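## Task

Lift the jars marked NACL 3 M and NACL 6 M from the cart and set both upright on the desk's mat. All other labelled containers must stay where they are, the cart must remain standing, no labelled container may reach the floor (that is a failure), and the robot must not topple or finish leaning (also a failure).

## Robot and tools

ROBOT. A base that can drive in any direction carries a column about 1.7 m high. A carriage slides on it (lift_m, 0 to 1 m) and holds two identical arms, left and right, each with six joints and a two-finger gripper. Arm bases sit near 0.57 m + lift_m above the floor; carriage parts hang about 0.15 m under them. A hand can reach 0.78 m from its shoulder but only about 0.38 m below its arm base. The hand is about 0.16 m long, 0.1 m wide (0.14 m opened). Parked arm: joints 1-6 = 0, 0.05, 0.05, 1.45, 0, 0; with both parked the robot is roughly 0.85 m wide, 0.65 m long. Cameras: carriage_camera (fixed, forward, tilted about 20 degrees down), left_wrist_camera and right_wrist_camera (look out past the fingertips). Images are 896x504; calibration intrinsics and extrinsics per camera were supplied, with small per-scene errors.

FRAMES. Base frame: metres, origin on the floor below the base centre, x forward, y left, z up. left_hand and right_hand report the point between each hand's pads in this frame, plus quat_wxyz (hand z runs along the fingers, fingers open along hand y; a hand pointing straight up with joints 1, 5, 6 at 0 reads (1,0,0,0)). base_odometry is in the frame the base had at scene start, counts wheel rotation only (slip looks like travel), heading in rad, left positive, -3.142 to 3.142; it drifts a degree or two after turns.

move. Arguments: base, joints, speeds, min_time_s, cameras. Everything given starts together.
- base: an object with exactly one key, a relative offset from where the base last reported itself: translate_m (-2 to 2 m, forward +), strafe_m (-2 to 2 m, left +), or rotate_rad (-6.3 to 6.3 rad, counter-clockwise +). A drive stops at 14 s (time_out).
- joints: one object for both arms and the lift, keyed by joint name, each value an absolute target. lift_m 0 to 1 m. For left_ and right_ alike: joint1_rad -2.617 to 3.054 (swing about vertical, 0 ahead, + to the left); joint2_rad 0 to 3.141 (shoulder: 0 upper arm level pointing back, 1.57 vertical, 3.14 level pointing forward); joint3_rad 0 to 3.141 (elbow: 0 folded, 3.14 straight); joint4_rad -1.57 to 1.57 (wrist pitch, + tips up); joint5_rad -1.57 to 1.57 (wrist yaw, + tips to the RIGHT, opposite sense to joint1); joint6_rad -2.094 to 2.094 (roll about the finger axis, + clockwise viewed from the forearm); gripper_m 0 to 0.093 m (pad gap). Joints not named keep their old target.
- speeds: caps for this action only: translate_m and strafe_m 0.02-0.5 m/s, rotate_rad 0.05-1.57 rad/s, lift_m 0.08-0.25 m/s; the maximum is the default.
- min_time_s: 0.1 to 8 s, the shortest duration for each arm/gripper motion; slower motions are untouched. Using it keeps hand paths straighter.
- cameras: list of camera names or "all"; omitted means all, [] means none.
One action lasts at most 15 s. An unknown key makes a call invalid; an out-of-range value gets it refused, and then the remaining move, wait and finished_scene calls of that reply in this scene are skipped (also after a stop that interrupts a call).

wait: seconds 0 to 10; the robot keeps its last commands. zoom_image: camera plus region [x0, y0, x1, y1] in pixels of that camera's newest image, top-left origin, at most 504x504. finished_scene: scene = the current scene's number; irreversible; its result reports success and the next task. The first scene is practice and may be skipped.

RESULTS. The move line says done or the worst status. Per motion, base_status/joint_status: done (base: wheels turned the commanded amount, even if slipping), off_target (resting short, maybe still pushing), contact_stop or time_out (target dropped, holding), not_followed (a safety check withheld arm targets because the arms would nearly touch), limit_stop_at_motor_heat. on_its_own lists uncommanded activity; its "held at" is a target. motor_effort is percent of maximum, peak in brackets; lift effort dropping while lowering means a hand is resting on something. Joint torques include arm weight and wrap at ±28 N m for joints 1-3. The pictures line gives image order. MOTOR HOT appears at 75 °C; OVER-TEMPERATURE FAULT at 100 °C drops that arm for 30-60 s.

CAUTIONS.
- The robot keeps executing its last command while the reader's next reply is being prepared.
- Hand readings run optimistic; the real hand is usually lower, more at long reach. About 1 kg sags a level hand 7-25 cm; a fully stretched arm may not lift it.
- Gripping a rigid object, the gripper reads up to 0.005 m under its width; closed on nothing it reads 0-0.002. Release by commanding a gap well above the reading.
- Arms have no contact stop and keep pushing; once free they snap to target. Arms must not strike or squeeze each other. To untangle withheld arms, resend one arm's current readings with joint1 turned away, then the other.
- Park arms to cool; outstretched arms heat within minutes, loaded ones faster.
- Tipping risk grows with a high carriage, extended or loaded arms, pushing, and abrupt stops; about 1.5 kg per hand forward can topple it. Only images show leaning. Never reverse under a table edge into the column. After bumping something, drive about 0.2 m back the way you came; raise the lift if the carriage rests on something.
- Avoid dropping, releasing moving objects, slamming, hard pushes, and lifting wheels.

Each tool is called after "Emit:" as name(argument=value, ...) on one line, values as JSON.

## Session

Emit:
move(base={"rotate_rad":1.57}, joints={"lift_m":0.4}, cameras=["carriage_camera"])

Scene clock: 3.10 s.
Joint torques (N m): left_arm=[-0.43 4.59 5.29 -0.37 -0.01 -0.04] | right_arm=[0.27 3.38 6.12 -0.3 0.09 0.06]
move: done
base_odometry: x=+0.000 y=+0.000 heading=+1.570
base_status: done
joint_positions: lift_m=+0.400 left_joint1_rad=+0.000 left_joint2_rad=+0.055 left_joint3_rad=+0.051 left_joint4_rad=+1.475 left_joint5_rad=+0.031 left_joint6_rad=+0.040 left_gripper_m=+0.09397 right_joint1_rad=-0.016 right_joint2_rad=+0.048 right_joint3_rad=+0.039 right_joint4_rad=+1.494 right_joint5_rad=-0.022 right_joint6_rad=+0.050 right_gripper_m=+0.09397
joint_status: all done
motor_effort: lift_m=+42(51) drive_wheels=+8(19)
left_hand: x=+0.2486 y=+0.2991 z=+1.4125 quat_wxyz=(+0.998, +0.016, +0.050, +0.019) (m; base frame)
right_hand: x=+0.2456 y=-0.3010 z=+1.4097 quat_wxyz=(+0.999, -0.010, +0.043, +0.018) (m; base frame)
pictures: carriage_camera
camera_calibration:
carriage_camera: T_world_to_cam=[[-0.0301167, -0.999264, -0.0237735, 0.0369726], [-0.352417, 0.0328724, -0.935266, 1.35272], [0.935359, -0.0197889, -0.353147, 0.368571], [0, 0, 0, 1]] pos_world=[0.133088, -0.000228057, 1.39619]

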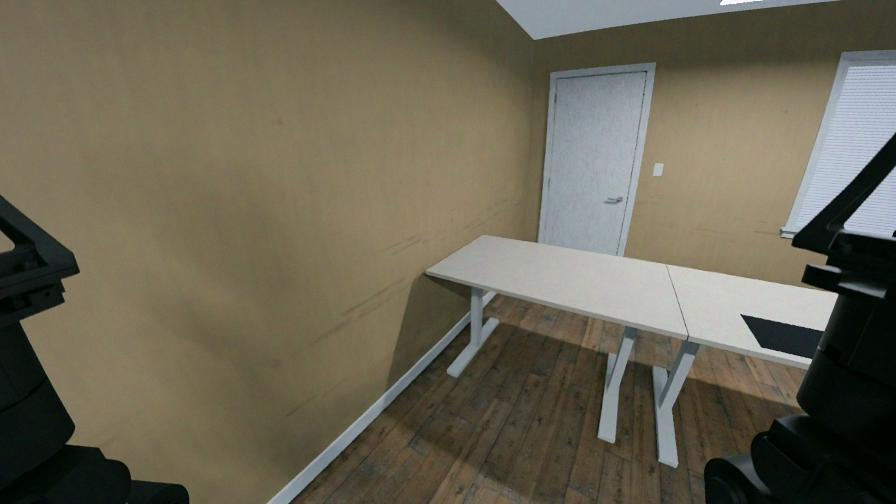

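Emit:
move(base={"rotate_rad":-0.568}, cameras=["carriage_camera"])

Scene clock: 5.77 s.
Joint torques (N m): left_arm=[-0.39 4.52 5.27 -0.37 -0.01 -0.05] | right_arm=[0.27 3.38 6.12 -0.3 0.08 0.07]
move: done
base_odometry: x=+0.000 y=+0.000 heading=+1.003
base_status: done
joint_positions: lift_m=+0.400 left_joint1_rad=+0.000 left_joint2_rad=+0.055 left_joint3_rad=+0.051 left_joint4_rad=+1.475 left_joint5_rad=+0.031 left_joint6_rad=+0.040 left_gripper_m=+0.09397 right_joint1_rad=-0.016 right_joint2_rad=+0.048 right_joint3_rad=+0.039 right_joint4_rad=+1.494 right_joint5_rad=-0.022 right_joint6_rad=+0.050 right_gripper_m=+0.09397
joint_status: not commanded
motor_effort: lift_m=+42(43) drive_wheels=+13(13)
left_hand: x=+0.2486 y=+0.2991 z=+1.4125 quat_wxyz=(+0.998, +0.016, +0.050, +0.019) (m; base frame)
right_hand: x=+0.2456 y=-0.3010 z=+1.4097 quat_wxyz=(+0.999, -0.010, +0.043, +0.018) (m; base frame)
pictures: carriage_camera
camera_calibration:
carriage_camera: T_world_to_cam=[[-0.0301167, -0.999264, -0.0237735, 0.0369726], [-0.352417, 0.0328724, -0.935266, 1.35272], [0.935359, -0.0197889, -0.353147, 0.368571], [0, 0, 0, 1]] pos_world=[0.133088, -0.000228057, 1.39619]

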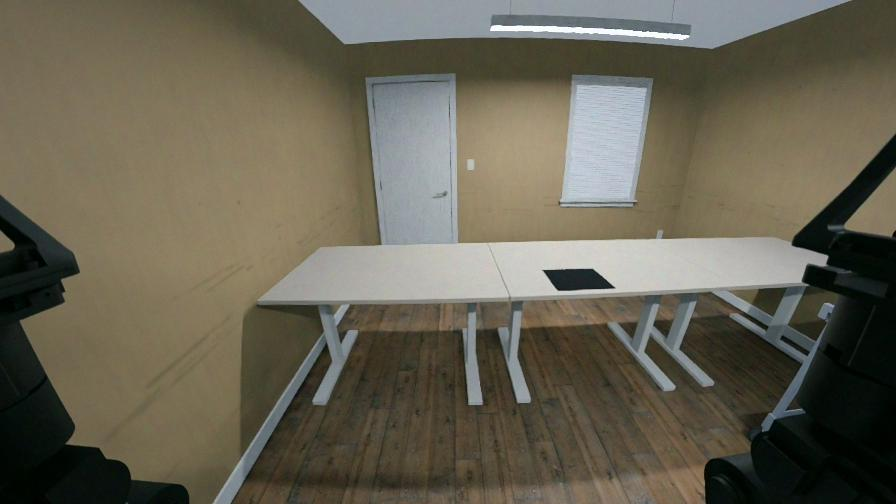

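Emit:
move(base={"rotate_rad":0.04}, cameras=[])

Emit:
move(base={"strafe_m":-1.5}, joints={"lift_m":0.25}, cameras=["carriage_camera"])

Scene clock: 7.67 s.
Joint torques (N m): left_arm=[-0.43 4.57 5.3 -0.36 -0.02 -0.04] | right_arm=[0.21 3.4 6.11 -0.31 0.09 0.07]
move: done
base_odometry: x=+0.000 y=+0.000 heading=+1.042
base_status: done
joint_positions: lift_m=+0.400 left_joint1_rad=+0.000 left_joint2_rad=+0.055 left_joint3_rad=+0.051 left_joint4_rad=+1.474 left_joint5_rad=+0.031 left_joint6_rad=+0.040 left_gripper_m=+0.09397 right_joint1_rad=-0.016 right_joint2_rad=+0.048 right_joint3_rad=+0.039 right_joint4_rad=+1.494 right_joint5_rad=-0.022 right_joint6_rad=+0.050 right_gripper_m=+0.09397
joint_status: not commanded
motor_effort: lift_m=+42(43) drive_wheels=-5(15)
left_hand: x=+0.2488 y=+0.2991 z=+1.4125 quat_wxyz=(+0.998, +0.016, +0.050, +0.019) (m; base frame)
right_hand: x=+0.2455 y=-0.3010 z=+1.4098 quat_wxyz=(+0.999, -0.010, +0.043, +0.018) (m; base frame)
pictures: none
No camera images: "cameras" was empty.

Scene clock: 13.03 s.
Joint torques (N m): left_arm=[-0.42 4.59 5.3 -0.34 -0.02 -0.04] | right_arm=[0.18 3.38 6.06 -0.31 0.09 0.07]
move: done
base_odometry: x=+1.295 y=-0.757 heading=+1.042
base_status: done
joint_positions: lift_m=+0.250 left_joint1_rad=+0.000 left_joint2_rad=+0.055 left_joint3_rad=+0.051 left_joint4_rad=+1.473 left_joint5_rad=+0.031 left_joint6_rad=+0.040 left_gripper_m=+0.09397 right_joint1_rad=-0.016 right_joint2_rad=+0.048 right_joint3_rad=+0.039 right_joint4_rad=+1.494 right_joint5_rad=-0.022 right_joint6_rad=+0.050 right_gripper_m=+0.09397
joint_status: all done
motor_effort: lift_m=+36(37) drive_wheels=+2(19)
left_hand: x=+0.2490 y=+0.2991 z=+1.2630 quat_wxyz=(+0.998, +0.016, +0.050, +0.019) (m; base frame)
right_hand: x=+0.2453 y=-0.3010 z=+1.2604 quat_wxyz=(+0.999, -0.010, +0.043, +0.017) (m; base frame)
pictures: carriage_camera
camera_calibration:
carriage_camera: T_world_to_cam=[[-0.0301167, -0.999264, -0.0237735, 0.0334197], [-0.352417, 0.0328724, -0.935266, 1.21295], [0.935359, -0.0197889, -0.353147, 0.315794], [0, 0, 0, 1]] pos_world=[0.133088, -0.000228057, 1.24674]

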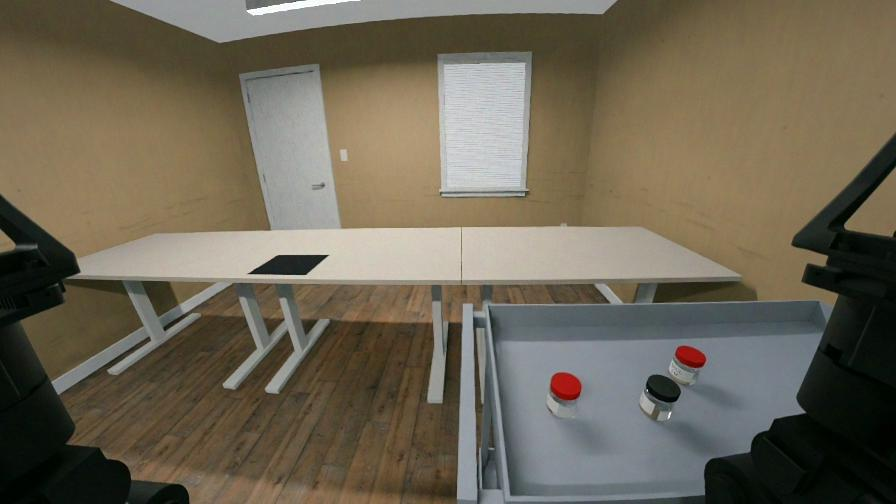

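Emit:
move(base={"translate_m":-0.15}, joints={"left_joint1_rad":-1.0,"left_joint2_rad":1.938,"left_joint3_rad":1.099,"left_joint4_rad":0.809}, cameras=["carriage_camera","left_wrist_camera"])

Scene clock: 16.07 s.
Joint torques (N m): left_arm=[-0.35 -11.54 8.88 1.92 0.04 -0.05] | right_arm=[0.25 3.45 6.06 -0.33 0.09 0.06]
move: done
base_odometry: x=+1.219 y=-0.887 heading=+1.042
base_status: done
joint_positions: lift_m=+0.250 left_joint1_rad=-0.999 left_joint2_rad=+1.936 left_joint3_rad=+1.066 left_joint4_rad=+0.809 left_joint5_rad=+0.029 left_joint6_rad=+0.040 left_gripper_m=+0.09398 right_joint1_rad=-0.016 right_joint2_rad=+0.048 right_joint3_rad=+0.039 right_joint4_rad=+1.494 right_joint5_rad=-0.022 right_joint6_rad=+0.050 right_gripper_m=+0.09397
joint_status: all done
motor_effort: lift_m=+36(37) drive_wheels=+1(13)
left_hand: x=+0.5233 y=-0.1721 z=+1.0276 quat_wxyz=(+0.603, +0.370, +0.628, -0.325) (m; base frame)
right_hand: x=+0.2453 y=-0.3010 z=+1.2604 quat_wxyz=(+0.999, -0.010, +0.043, +0.017) (m; base frame)
pictures: carriage_camera, left_wrist_camera
camera_calibration:
carriage_camera: T_world_to_cam=[[-0.0301167, -0.999264, -0.0237735, 0.0334197], [-0.352417, 0.0328724, -0.935266, 1.21295], [0.935359, -0.0197889, -0.353147, 0.315794], [0, 0, 0, 1]] pos_world=[0.133088, -0.000228057, 1.24674]
left_wrist_camera: T_world_to_cam=[[-0.865721, -0.498015, -0.0500852, 0.420763], [-0.289879, 0.580439, -0.76096, 1.03747], [0.408041, -0.644261, -0.646862, 0.462361], [0, 0, 0, 1]] pos_world=[0.476342, -0.0947617, 1.10963]

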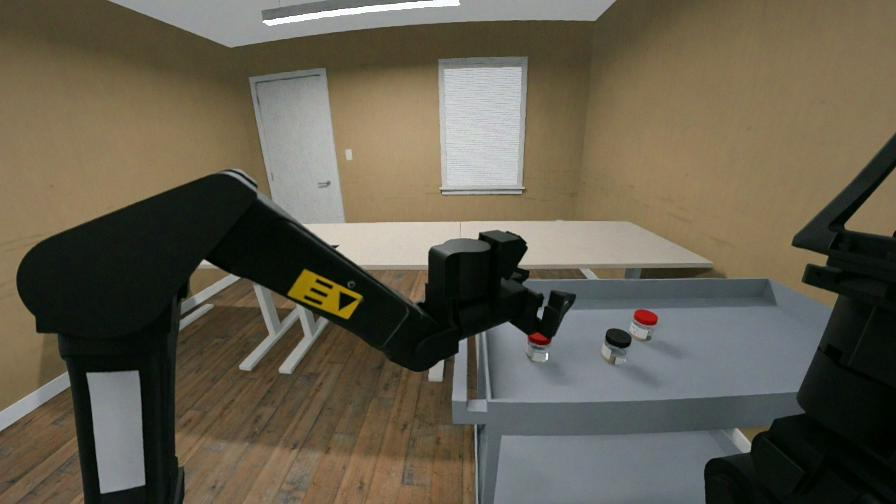

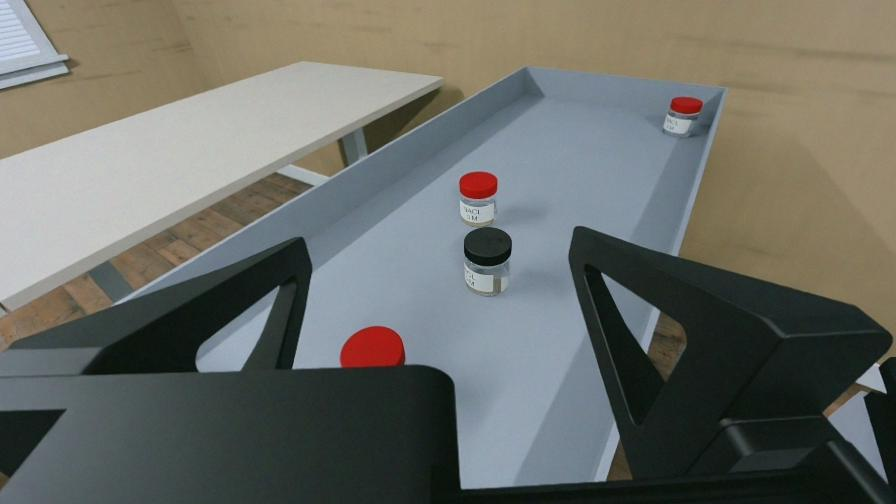

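Emit:
zoom_image(camera="left_wrist_camera", region=[440, 160, 530, 310])

Emit:
zoom_image(camera="left_wrist_camera", region=[650, 85, 720, 145])

Scaled by 3.360.

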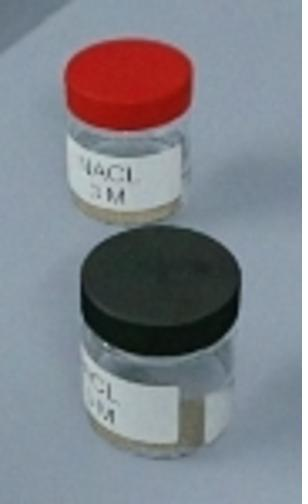

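Scaled by 7.200.

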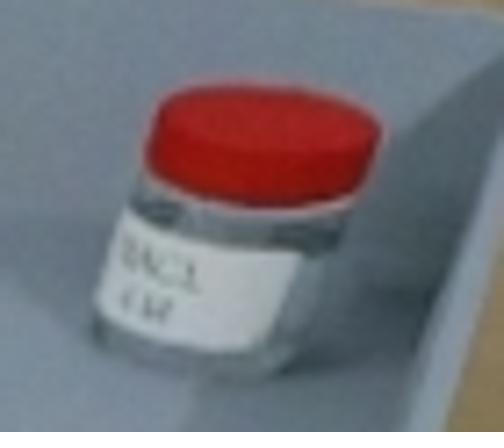

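Emit:
zoom_image(camera="carriage_camera", region=[510, 300, 670, 380])

Emit:
move(base={"strafe_m":-0.4}, joints={"left_joint1_rad":-0.75}, cameras=["carriage_camera","left_wrist_camera"])

Scaled by 3.150.

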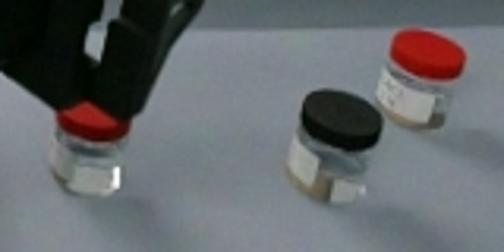

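Scene clock: 19.93 s.
Joint torques (N m): left_arm=[-0.68 -11.6 8.87 1.91 0.04 -0.05] | right_arm=[0.1 3.4 6.09 -0.32 0.09 0.07]
move: done
base_odometry: x=+1.565 y=-1.089 heading=+1.041
base_status: done
joint_positions: lift_m=+0.250 left_joint1_rad=-0.748 left_joint2_rad=+1.936 left_joint3_rad=+1.066 left_joint4_rad=+0.809 left_joint5_rad=+0.029 left_joint6_rad=+0.040 left_gripper_m=+0.09398 right_joint1_rad=-0.015 right_joint2_rad=+0.048 right_joint3_rad=+0.039 right_joint4_rad=+1.494 right_joint5_rad=-0.022 right_joint6_rad=+0.050 right_gripper_m=+0.09397
joint_status: all done
motor_effort: lift_m=+36(36) drive_wheels=+0(16)
left_hand: x=+0.6322 y=-0.0824 z=+1.0276 quat_wxyz=(+0.639, +0.289, +0.669, -0.247) (m; base frame)
right_hand: x=+0.2453 y=-0.3009 z=+1.2604 quat_wxyz=(+0.999, -0.010, +0.043, +0.018) (m; base frame)
pictures: carriage_camera, left_wrist_camera
camera_calibration:
carriage_camera: T_world_to_cam=[[-0.0301167, -0.999264, -0.0237735, 0.0334197], [-0.352417, 0.0328724, -0.935266, 1.21295], [0.935359, -0.0197889, -0.353147, 0.315794], [0, 0, 0, 1]] pos_world=[0.133088, -0.000228057, 1.24674]
left_wrist_camera: T_world_to_cam=[[-0.714892, -0.697439, -0.0500852, 0.44791], [-0.424966, 0.490248, -0.76096, 1.09498], [0.555277, -0.52272, -0.646862, 0.39261], [0, 0, 0, 1]] pos_world=[0.567529, -0.0191964, 1.10963]

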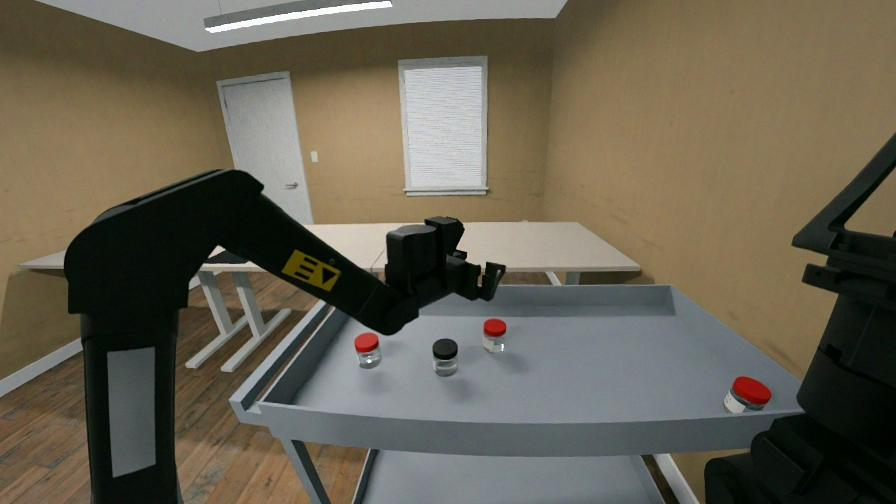

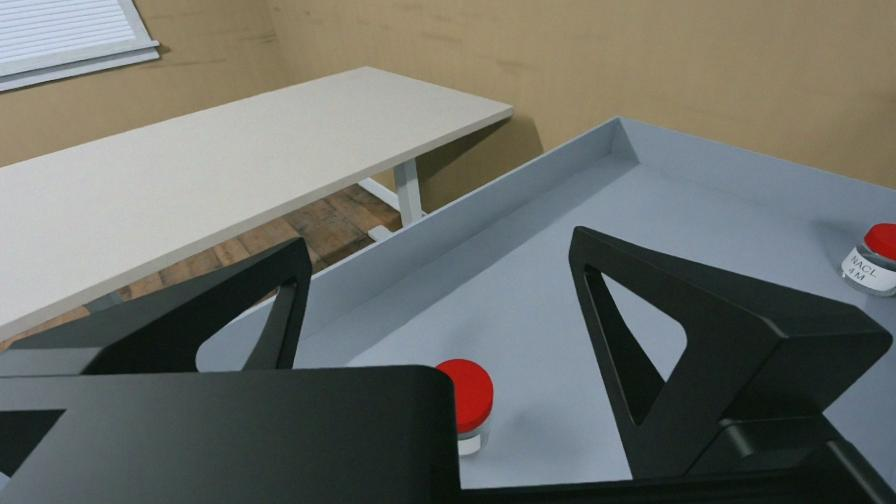

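Emit:
move(base={"strafe_m":0.66}, joints={"left_joint1_rad":-1.0}, cameras=["carriage_camera","left_wrist_camera"])

Scene clock: 24.43 s.
Joint torques (N m): left_arm=[-0.14 -11.59 8.9 1.94 0 -0.05] | right_arm=[0.32 3.33 6.08 -0.32 0.09 0.06]
move: done
base_odometry: x=+0.995 y=-0.756 heading=+1.042
base_status: done
joint_positions: lift_m=+0.250 left_joint1_rad=-1.003 left_joint2_rad=+1.936 left_joint3_rad=+1.066 left_joint4_rad=+0.807 left_joint5_rad=+0.033 left_joint6_rad=+0.040 left_gripper_m=+0.09398 right_joint1_rad=-0.016 right_joint2_rad=+0.048 right_joint3_rad=+0.039 right_joint4_rad=+1.494 right_joint5_rad=-0.022 right_joint6_rad=+0.050 right_gripper_m=+0.09397
joint_status: all done
motor_effort: lift_m=+36(36) drive_wheels=+0(18)
left_hand: x=+0.5207 y=-0.1736 z=+1.0270 quat_wxyz=(+0.601, +0.373, +0.627, -0.327) (m; base frame)
right_hand: x=+0.2454 y=-0.3010 z=+1.2604 quat_wxyz=(+0.999, -0.010, +0.043, +0.018) (m; base frame)
pictures: carriage_camera, left_wrist_camera
camera_calibration:
carriage_camera: T_world_to_cam=[[-0.0301167, -0.999264, -0.0237735, 0.0334197], [-0.352417, 0.0328724, -0.935266, 1.21295], [0.935359, -0.0197889, -0.353147, 0.315794], [0, 0, 0, 1]] pos_world=[0.133088, -0.000228057, 1.24674]
left_wrist_camera: T_world_to_cam=[[-0.86975, -0.49098, -0.0497278, 0.420671], [-0.286311, 0.584112, -0.7595, 1.03448], [0.401946, -0.646337, -0.648604, 0.466648], [0, 0, 0, 1]] pos_world=[0.474496, -0.0961003, 1.10928]

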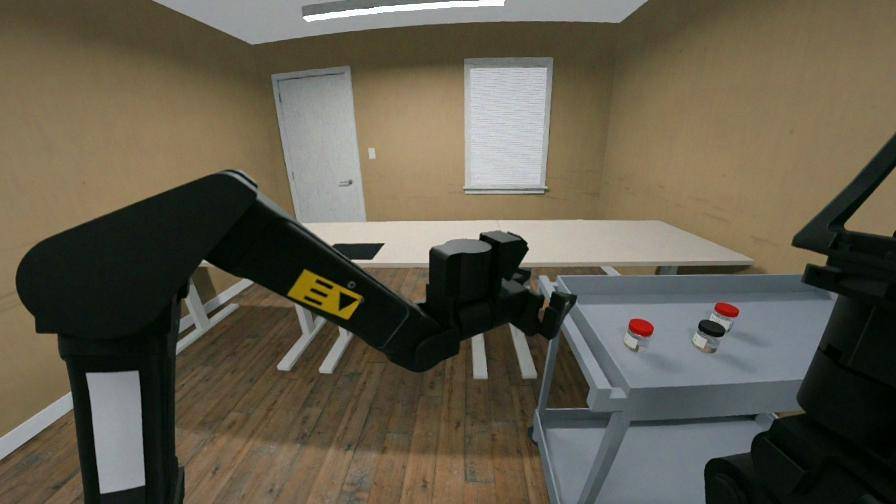

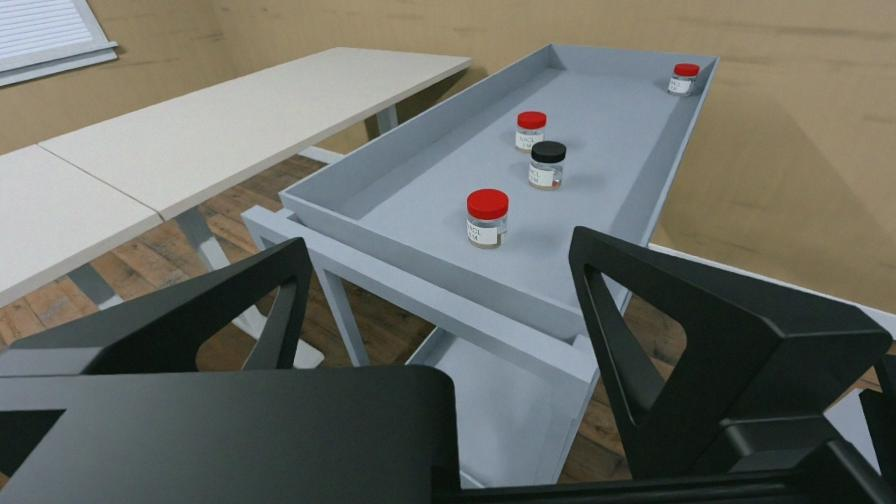

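Emit:
zoom_image(camera="left_wrist_camera", region=[460, 180, 520, 260])

Emit:
zoom_image(camera="left_wrist_camera", region=[510, 105, 570, 195])

Emit:
zoom_image(camera="carriage_camera", region=[690, 300, 745, 355])

Scaled by 6.300.

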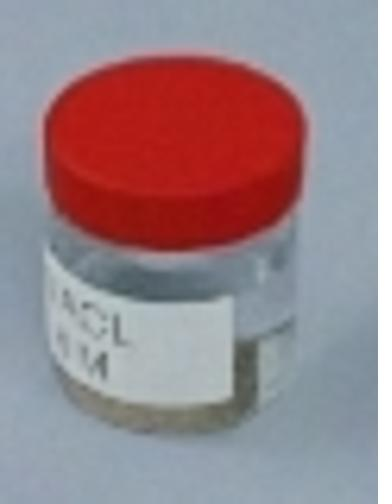

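Scaled by 5.600.

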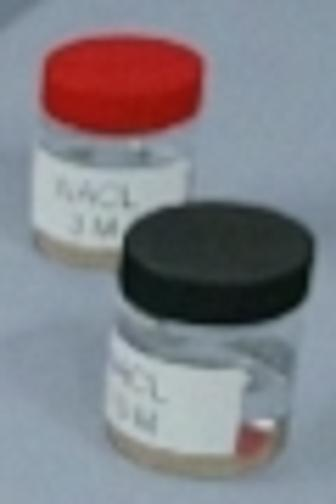

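Scaled by 9.164.

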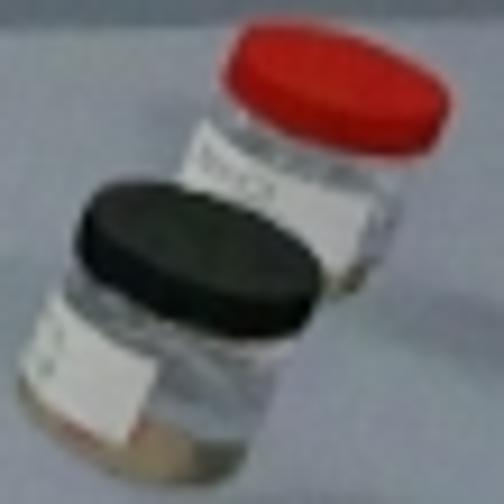

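Emit:
move(base={"strafe_m":-0.12}, joints={"left_joint1_rad":-0.45,"left_joint5_rad":0.9}, cameras=["left_wrist_camera"])

Scene clock: 29.53 s.
Joint torques (N m): left_arm=[-0.02 -11.36 8.68 1.68 0.1 -0.04] | right_arm=[0.27 3.38 6.08 -0.31 0.05 0.07]
move: done
base_odometry: x=+1.098 y=-0.816 heading=+1.042
base_status: done
joint_positions: lift_m=+0.250 left_joint1_rad=-0.455 left_joint2_rad=+1.936 left_joint3_rad=+1.066 left_joint4_rad=+0.807 left_joint5_rad=+0.887 left_joint6_rad=+0.040 left_gripper_m=+0.09398 right_joint1_rad=-0.016 right_joint2_rad=+0.048 right_joint3_rad=+0.039 right_joint4_rad=+1.494 right_joint5_rad=-0.022 right_joint6_rad=+0.050 right_gripper_m=+0.09397
joint_status: all done
motor_effort: lift_m=+36(36) drive_wheels=+4(13)
left_hand: x=+0.6132 y=-0.0353 z=+1.0311 quat_wxyz=(+0.540, +0.446, +0.567, -0.434) (m; base frame)
right_hand: x=+0.2454 y=-0.3010 z=+1.2604 quat_wxyz=(+0.999, -0.010, +0.043, +0.018) (m; base frame)
pictures: left_wrist_camera
camera_calibration:
left_wrist_camera: T_world_to_cam=[[-0.978233, -0.207491, -0.00275263, 0.597295], [-0.128754, 0.617315, -0.776109, 0.904898], [0.162735, -0.758861, -0.630593, 0.645671], [0, 0, 0, 1]] pos_world=[0.595729, 0.0553015, 1.1111]

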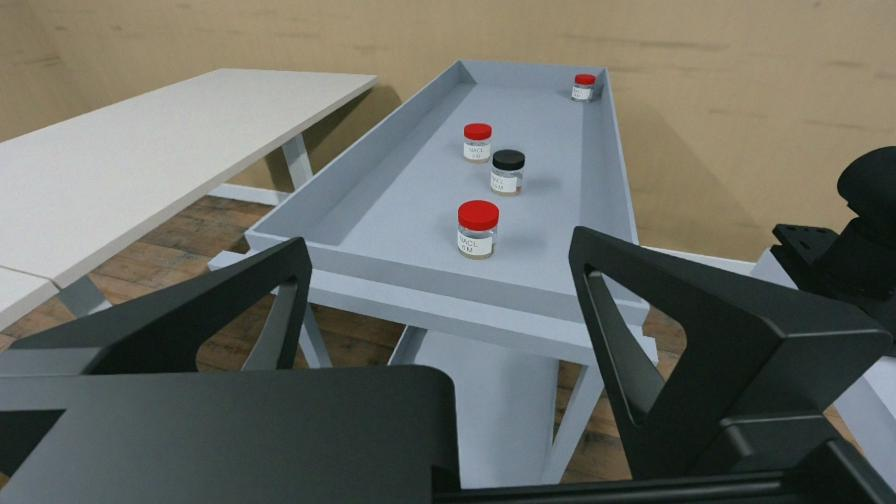

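Emit:
zoom_image(camera="left_wrist_camera", region=[450, 195, 510, 265])

Emit:
zoom_image(camera="left_wrist_camera", region=[455, 118, 530, 200])

Scaled by 7.200.

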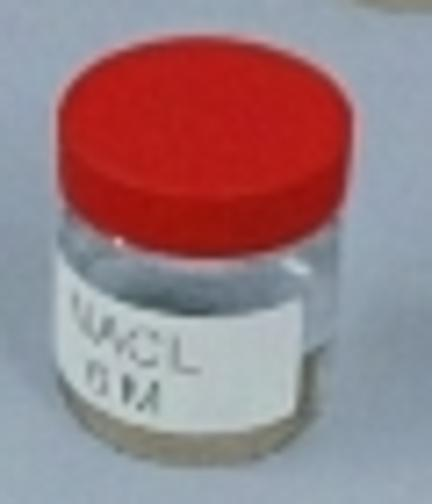

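Scaled by 6.146.

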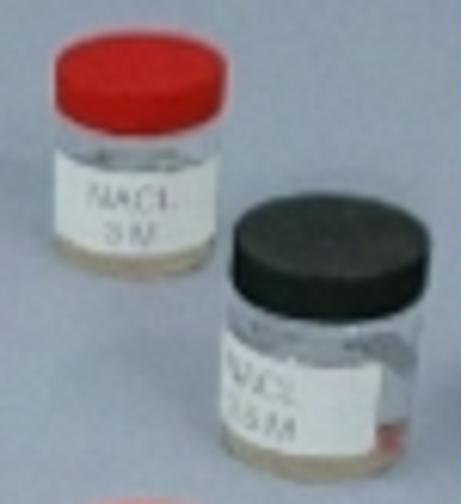

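Emit:
move(base={"strafe_m":-0.34}, joints={"lift_m":0.52,"left_joint1_rad":-0.741,"left_joint5_rad":0}, cameras=[])

Emit:
move(base={"translate_m":0.08}, joints={"left_joint1_rad":-0.741,"left_joint2_rad":2.612,"left_joint3_rad":1.835,"left_joint4_rad":-0.774,"left_joint5_rad":0,"left_joint6_rad":0,"right_joint1_rad":0.013,"right_joint2_rad":2.427,"right_joint3_rad":1.445,"right_joint4_rad":-0.574,"right_joint5_rad":0,"right_joint6_rad":0,"left_gripper_m":0.09,"right_gripper_m":0.09}, min_time_s=2)

Scene clock: 34.53 s.
Joint torques (N m): left_arm=[-0.64 -12.04 7.95 1.95 -0.1 -0.04] | right_arm=[0.06 3.38 6.09 -0.3 0.09 0.07]
move: done
base_odometry: x=+1.392 y=-0.988 heading=+1.041
base_status: done
joint_positions: lift_m=+0.520 left_joint1_rad=-0.738 left_joint2_rad=+1.940 left_joint3_rad=+1.077 left_joint4_rad=+0.805 left_joint5_rad=+0.011 left_joint6_rad=+0.040 left_gripper_m=+0.09398 right_joint1_rad=-0.015 right_joint2_rad=+0.048 right_joint3_rad=+0.039 right_joint4_rad=+1.494 right_joint5_rad=-0.022 right_joint6_rad=+0.050 right_gripper_m=+0.09397
joint_status: all done
motor_effort: lift_m=+41(51) drive_wheels=-1(15)
left_hand: x=+0.6396 y=-0.0777 z=+1.2991 quat_wxyz=(+0.643, +0.279, +0.672, -0.239) (m; base frame)
right_hand: x=+0.2454 y=-0.3009 z=+1.5299 quat_wxyz=(+0.999, -0.010, +0.043, +0.018) (m; base frame)
pictures: none
No camera images: "cameras" was empty.

Scene clock: 36.97 s.
Joint torques (N m): left_arm=[-0.94 -14.75 7.42 0.19 -0.06 -0.17] | right_arm=[0.87 -10.37 6.42 0.32 0.24 0]
move: done
base_odometry: x=+1.432 y=-0.919 heading=+1.041
base_status: done
joint_positions: lift_m=+0.520 left_joint1_rad=-0.738 left_joint2_rad=+2.602 left_joint3_rad=+1.806 left_joint4_rad=-0.762 left_joint5_rad=+0.008 left_joint6_rad=+0.015 left_gripper_m=+0.09006 right_joint1_rad=+0.007 right_joint2_rad=+2.420 right_joint3_rad=+1.426 right_joint4_rad=-0.561 right_joint5_rad=-0.016 right_joint6_rad=+0.008 right_gripper_m=+0.09014
joint_status: all done
motor_effort: lift_m=+42(43) drive_wheels=-3(17)
left_hand: x=+0.5646 y=-0.0086 z=+0.9709 quat_wxyz=(+0.004, +0.368, +0.930, -0.006) (m; base frame)
right_hand: x=+0.6286 y=-0.2987 z=+0.9705 quat_wxyz=(+0.008, +0.000, +1.000, +0.008) (m; base frame)
pictures: carriage_camera, left_wrist_camera, right_wrist_camera
camera_calibration:
carriage_camera: T_world_to_cam=[[-0.0301167, -0.999264, -0.0237735, 0.0398268], [-0.352417, 0.0328724, -0.935266, 1.465], [0.935359, -0.0197889, -0.353147, 0.410969], [0, 0, 0, 1]] pos_world=[0.133088, -0.000228057, 1.51625]
left_wrist_camera: T_world_to_cam=[[-0.693387, -0.720103, 0.025801, 0.3622], [-0.571757, 0.57163, 0.588501, -0.239641], [-0.43853, 0.393307, -0.808085, 1.15757], [0, 0, 0, 1]] pos_world=[0.621756, -0.0574707, 1.06709]
right_wrist_camera: T_world_to_cam=[[-0.0666139, -0.997757, -0.00656026, -0.245746], [-0.838589, 0.052422, 0.542237, 0.0234517], [-0.540677, 0.0416219, -0.8402, 1.29077], [0, 0, 0, 1]] pos_world=[0.701185, -0.300148, 1.07017]

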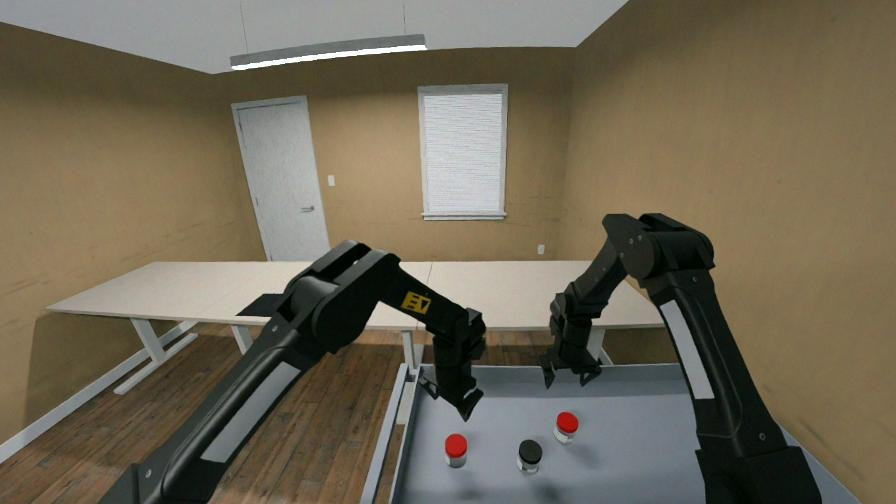

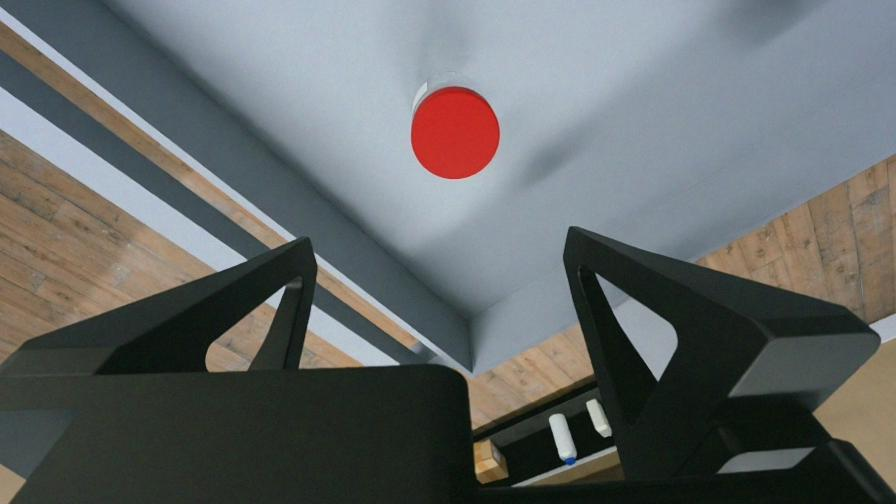

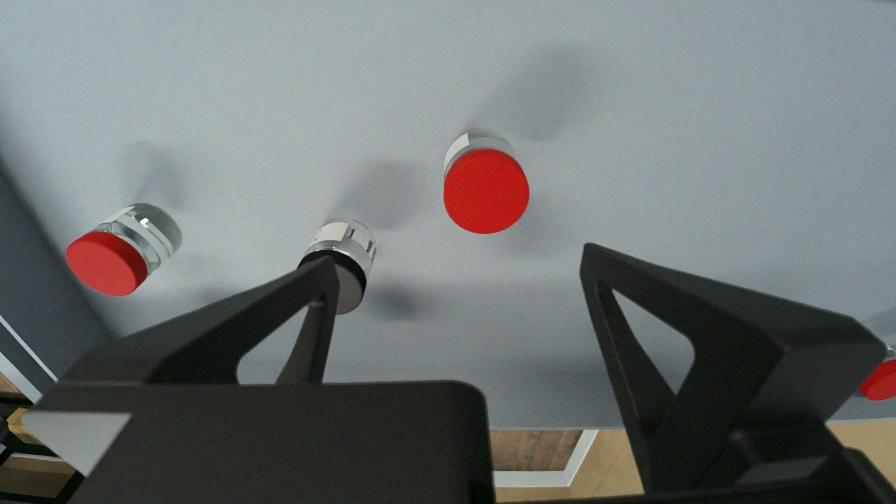

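Emit:
move(joints={"lift_m":0.46,"left_joint1_rad":-0.753,"left_joint2_rad":2.639,"left_joint3_rad":1.89,"left_joint4_rad":-0.802,"right_joint1_rad":-0.037,"right_joint2_rad":2.366,"right_joint3_rad":1.311,"right_joint4_rad":-0.507}, cameras=["left_wrist_camera","right_wrist_camera"])

Scene clock: 39.27 s.
Joint torques (N m): left_arm=[-0.72 -17.11 6.74 0.22 -0.05 -0.17] | right_arm=[0.34 -13.93 4.68 0.46 0.22 -0.02]
move: done
base_odometry: x=+1.432 y=-0.919 heading=+1.041
base_status: not commanded
joint_positions: lift_m=+0.460 left_joint1_rad=-0.748 left_joint2_rad=+2.651 left_joint3_rad=+1.870 left_joint4_rad=-0.797 left_joint5_rad=+0.008 left_joint6_rad=+0.014 left_gripper_m=+0.09006 right_joint1_rad=-0.037 right_joint2_rad=+2.404 right_joint3_rad=+1.306 right_joint4_rad=-0.520 right_joint5_rad=-0.014 right_joint6_rad=+0.007 right_gripper_m=+0.09014
joint_status: all done
motor_effort: lift_m=+37(37) drive_wheels=-2(7)
left_hand: x=+0.5641 y=-0.0145 z=+0.9035 quat_wxyz=(-0.005, +0.372, +0.928, -0.002) (m; base frame)
right_hand: x=+0.5908 y=-0.3157 z=+0.8959 quat_wxyz=(-0.024, +0.022, +0.999, +0.007) (m; base frame)
pictures: left_wrist_camera, right_wrist_camera
camera_calibration:
left_wrist_camera: T_world_to_cam=[[-0.699859, -0.713809, 0.0259662, 0.362888], [-0.557925, 0.568998, 0.60412, -0.218914], [-0.446, 0.408312, -0.79647, 1.09913], [0, 0, 0, 1]] pos_world=[0.622047, -0.065194, 0.998253]
right_wrist_camera: T_world_to_cam=[[-0.110468, -0.99388, 0.000455285, -0.244829], [-0.798796, 0.0890574, 0.594974, -0.0261179], [-0.591373, 0.065362, -0.803745, 1.21315], [0, 0, 0, 1]] pos_world=[0.669515, -0.320298, 0.990714]

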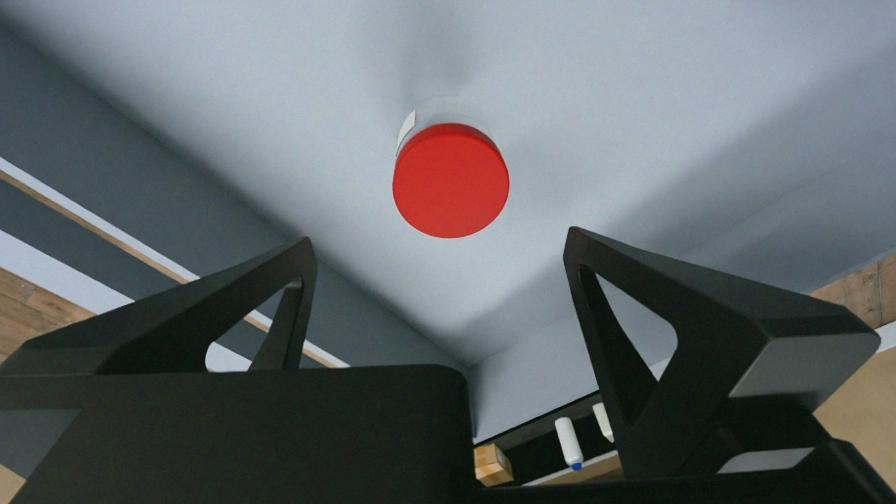

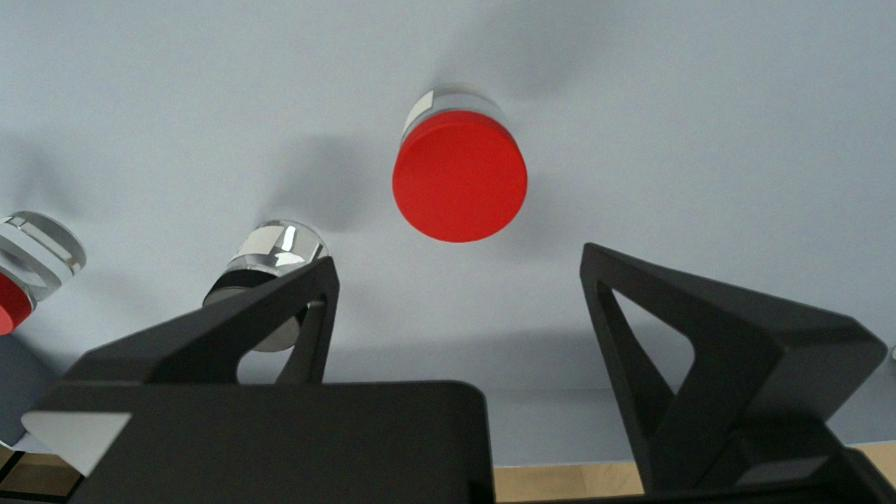

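Emit:
move(joints={"lift_m":0.43,"left_joint2_rad":2.656,"left_joint3_rad":1.925,"left_joint4_rad":-0.82,"right_joint2_rad":2.405,"right_joint3_rad":1.4,"right_joint4_rad":-0.55}, cameras=["left_wrist_camera","right_wrist_camera"])

Scene clock: 41.30 s.
Joint torques (N m): left_arm=[-0.8 -16.39 7.34 0.2 -0.05 -0.16] | right_arm=[0.23 -10.5 6.05 0.32 0.22 -0.01]
move: done
base_odometry: x=+1.432 y=-0.919 heading=+1.041
base_status: not commanded
joint_positions: lift_m=+0.430 left_joint1_rad=-0.748 left_joint2_rad=+2.658 left_joint3_rad=+1.897 left_joint4_rad=-0.812 left_joint5_rad=+0.007 left_joint6_rad=+0.014 left_gripper_m=+0.09006 right_joint1_rad=-0.037 right_joint2_rad=+2.401 right_joint3_rad=+1.384 right_joint4_rad=-0.537 right_joint5_rad=-0.014 right_joint6_rad=+0.007 right_gripper_m=+0.09014
joint_status: all done
motor_effort: lift_m=+36(37) drive_wheels=-2(8)
left_hand: x=+0.5676 y=-0.0177 z=+0.8761 quat_wxyz=(-0.002, +0.372, +0.928, -0.003) (m; base frame)
right_hand: x=+0.6211 y=-0.3168 z=+0.8803 quat_wxyz=(+0.008, +0.022, +1.000, +0.007) (m; base frame)
pictures: left_wrist_camera, right_wrist_camera
camera_calibration:
left_wrist_camera: T_world_to_cam=[[-0.699968, -0.713721, 0.0254386, 0.364321], [-0.560437, 0.571018, 0.599874, -0.19338], [-0.442669, 0.405636, -0.79969, 1.0811], [0, 0, 0, 1]] pos_world=[0.625205, -0.0680854, 0.97128]
right_wrist_camera: T_world_to_cam=[[-0.110345, -0.993884, -0.00427207, -0.238514], [-0.835436, 0.0904235, 0.542097, 0.0772163], [-0.538396, 0.0633869, -0.840305, 1.21723], [0, 0, 0, 1]] pos_world=[0.693544, -0.321194, 0.97997]

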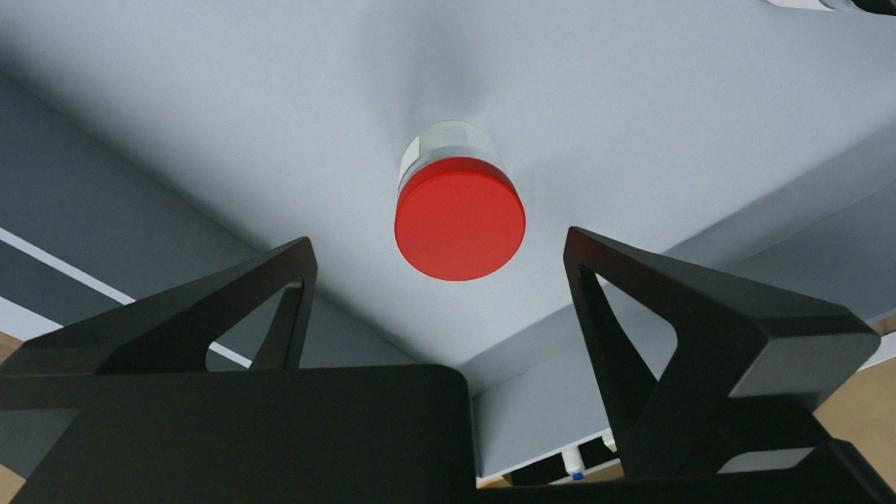

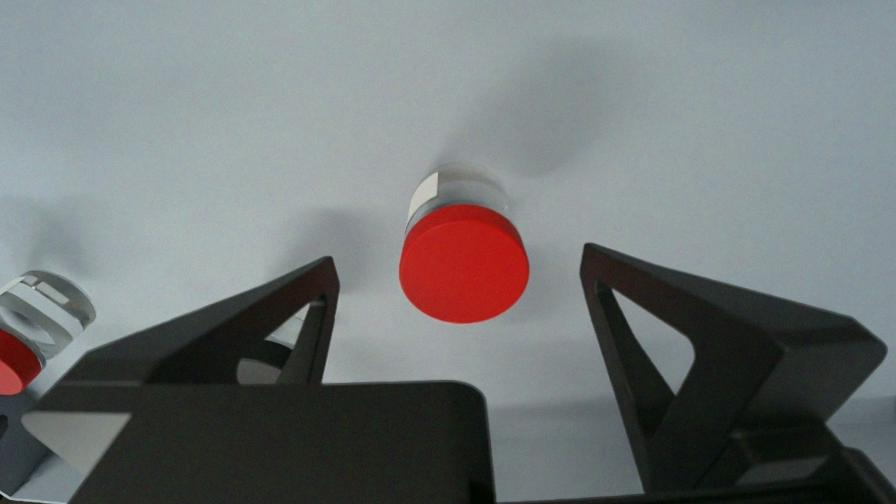

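Emit:
move(joints={"left_joint1_rad":-0.765,"right_joint2_rad":2.388,"right_joint3_rad":1.365,"right_joint4_rad":-0.534}, min_time_s=0.4, cameras=[])

Emit:
move(joints={"lift_m":0.378}, cameras=["left_wrist_camera","right_wrist_camera"])

Scene clock: 43.00 s.
Joint torques (N m): left_arm=[-0.8 -16.34 7.34 0.2 -0.05 -0.16] | right_arm=[0.21 -11.99 4.26 0.48 0.22 -0.02]
move: done
base_odometry: x=+1.432 y=-0.919 heading=+1.041
base_status: not commanded
joint_positions: lift_m=+0.430 left_joint1_rad=-0.761 left_joint2_rad=+2.658 left_joint3_rad=+1.897 left_joint4_rad=-0.812 left_joint5_rad=+0.007 left_joint6_rad=+0.014 left_gripper_m=+0.09006 right_joint1_rad=-0.037 right_joint2_rad=+2.401 right_joint3_rad=+1.369 right_joint4_rad=-0.539 right_joint5_rad=-0.014 right_joint6_rad=+0.007 right_gripper_m=+0.09014
joint_status: all done
motor_effort: lift_m=+35(36) drive_wheels=-2(3)
left_hand: x=+0.5635 y=-0.0220 z=+0.8761 quat_wxyz=(-0.002, +0.378, +0.926, -0.003) (m; base frame)
right_hand: x=+0.6142 y=-0.3166 z=+0.8775 quat_wxyz=(+0.000, +0.022, +1.000, +0.007) (m; base frame)
pictures: none
No camera images: "cameras" was empty.

Scene clock: 43.73 s.
Joint torques (N m): left_arm=[-0.84 -16.76 6.48 0.25 -0.05 -0.16] | right_arm=[0.23 -11.93 4.6 0.46 0.22 -0.01]
move: done
base_odometry: x=+1.432 y=-0.919 heading=+1.041
base_status: not commanded
joint_positions: lift_m=+0.378 left_joint1_rad=-0.761 left_joint2_rad=+2.664 left_joint3_rad=+1.905 left_joint4_rad=-0.816 left_joint5_rad=+0.007 left_joint6_rad=+0.014 left_gripper_m=+0.09006 right_joint1_rad=-0.037 right_joint2_rad=+2.401 right_joint3_rad=+1.365 right_joint4_rad=-0.537 right_joint5_rad=-0.014 right_joint6_rad=+0.007 right_gripper_m=+0.09014
joint_status: all done
motor_effort: lift_m=+36(37) drive_wheels=+7(7)
left_hand: x=+0.5638 y=-0.0223 z=+0.8232 quat_wxyz=(-0.003, +0.378, +0.926, -0.003) (m; base frame)
right_hand: x=+0.6129 y=-0.3165 z=+0.8247 quat_wxyz=(-0.001, +0.022, +1.000, +0.007) (m; base frame)
pictures: left_wrist_camera, right_wrist_camera
camera_calibration:
left_wrist_camera: T_world_to_cam=[[-0.708855, -0.704893, 0.0255014, 0.364889], [-0.552208, 0.57708, 0.601702, -0.167148], [-0.438852, 0.412437, -0.798314, 1.03579], [0, 0, 0, 1]] pos_world=[0.620913, -0.0735338, 0.918156]
right_wrist_camera: T_world_to_cam=[[-0.110414, -0.993882, -0.00284645, -0.240489], [-0.824739, 0.0900247, 0.558302, 0.0803491], [-0.55463, 0.0639921, -0.829633, 1.16745], [0, 0, 0, 1]] pos_world=[0.687217, -0.320958, 0.923013]

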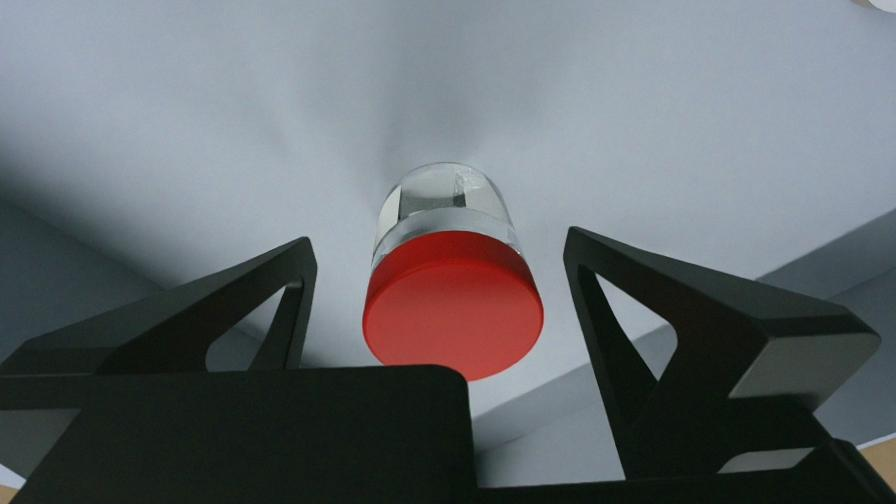

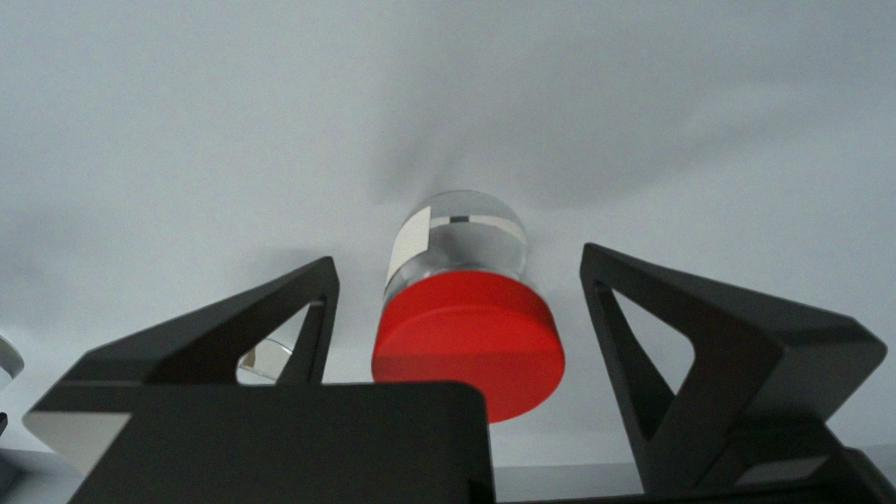

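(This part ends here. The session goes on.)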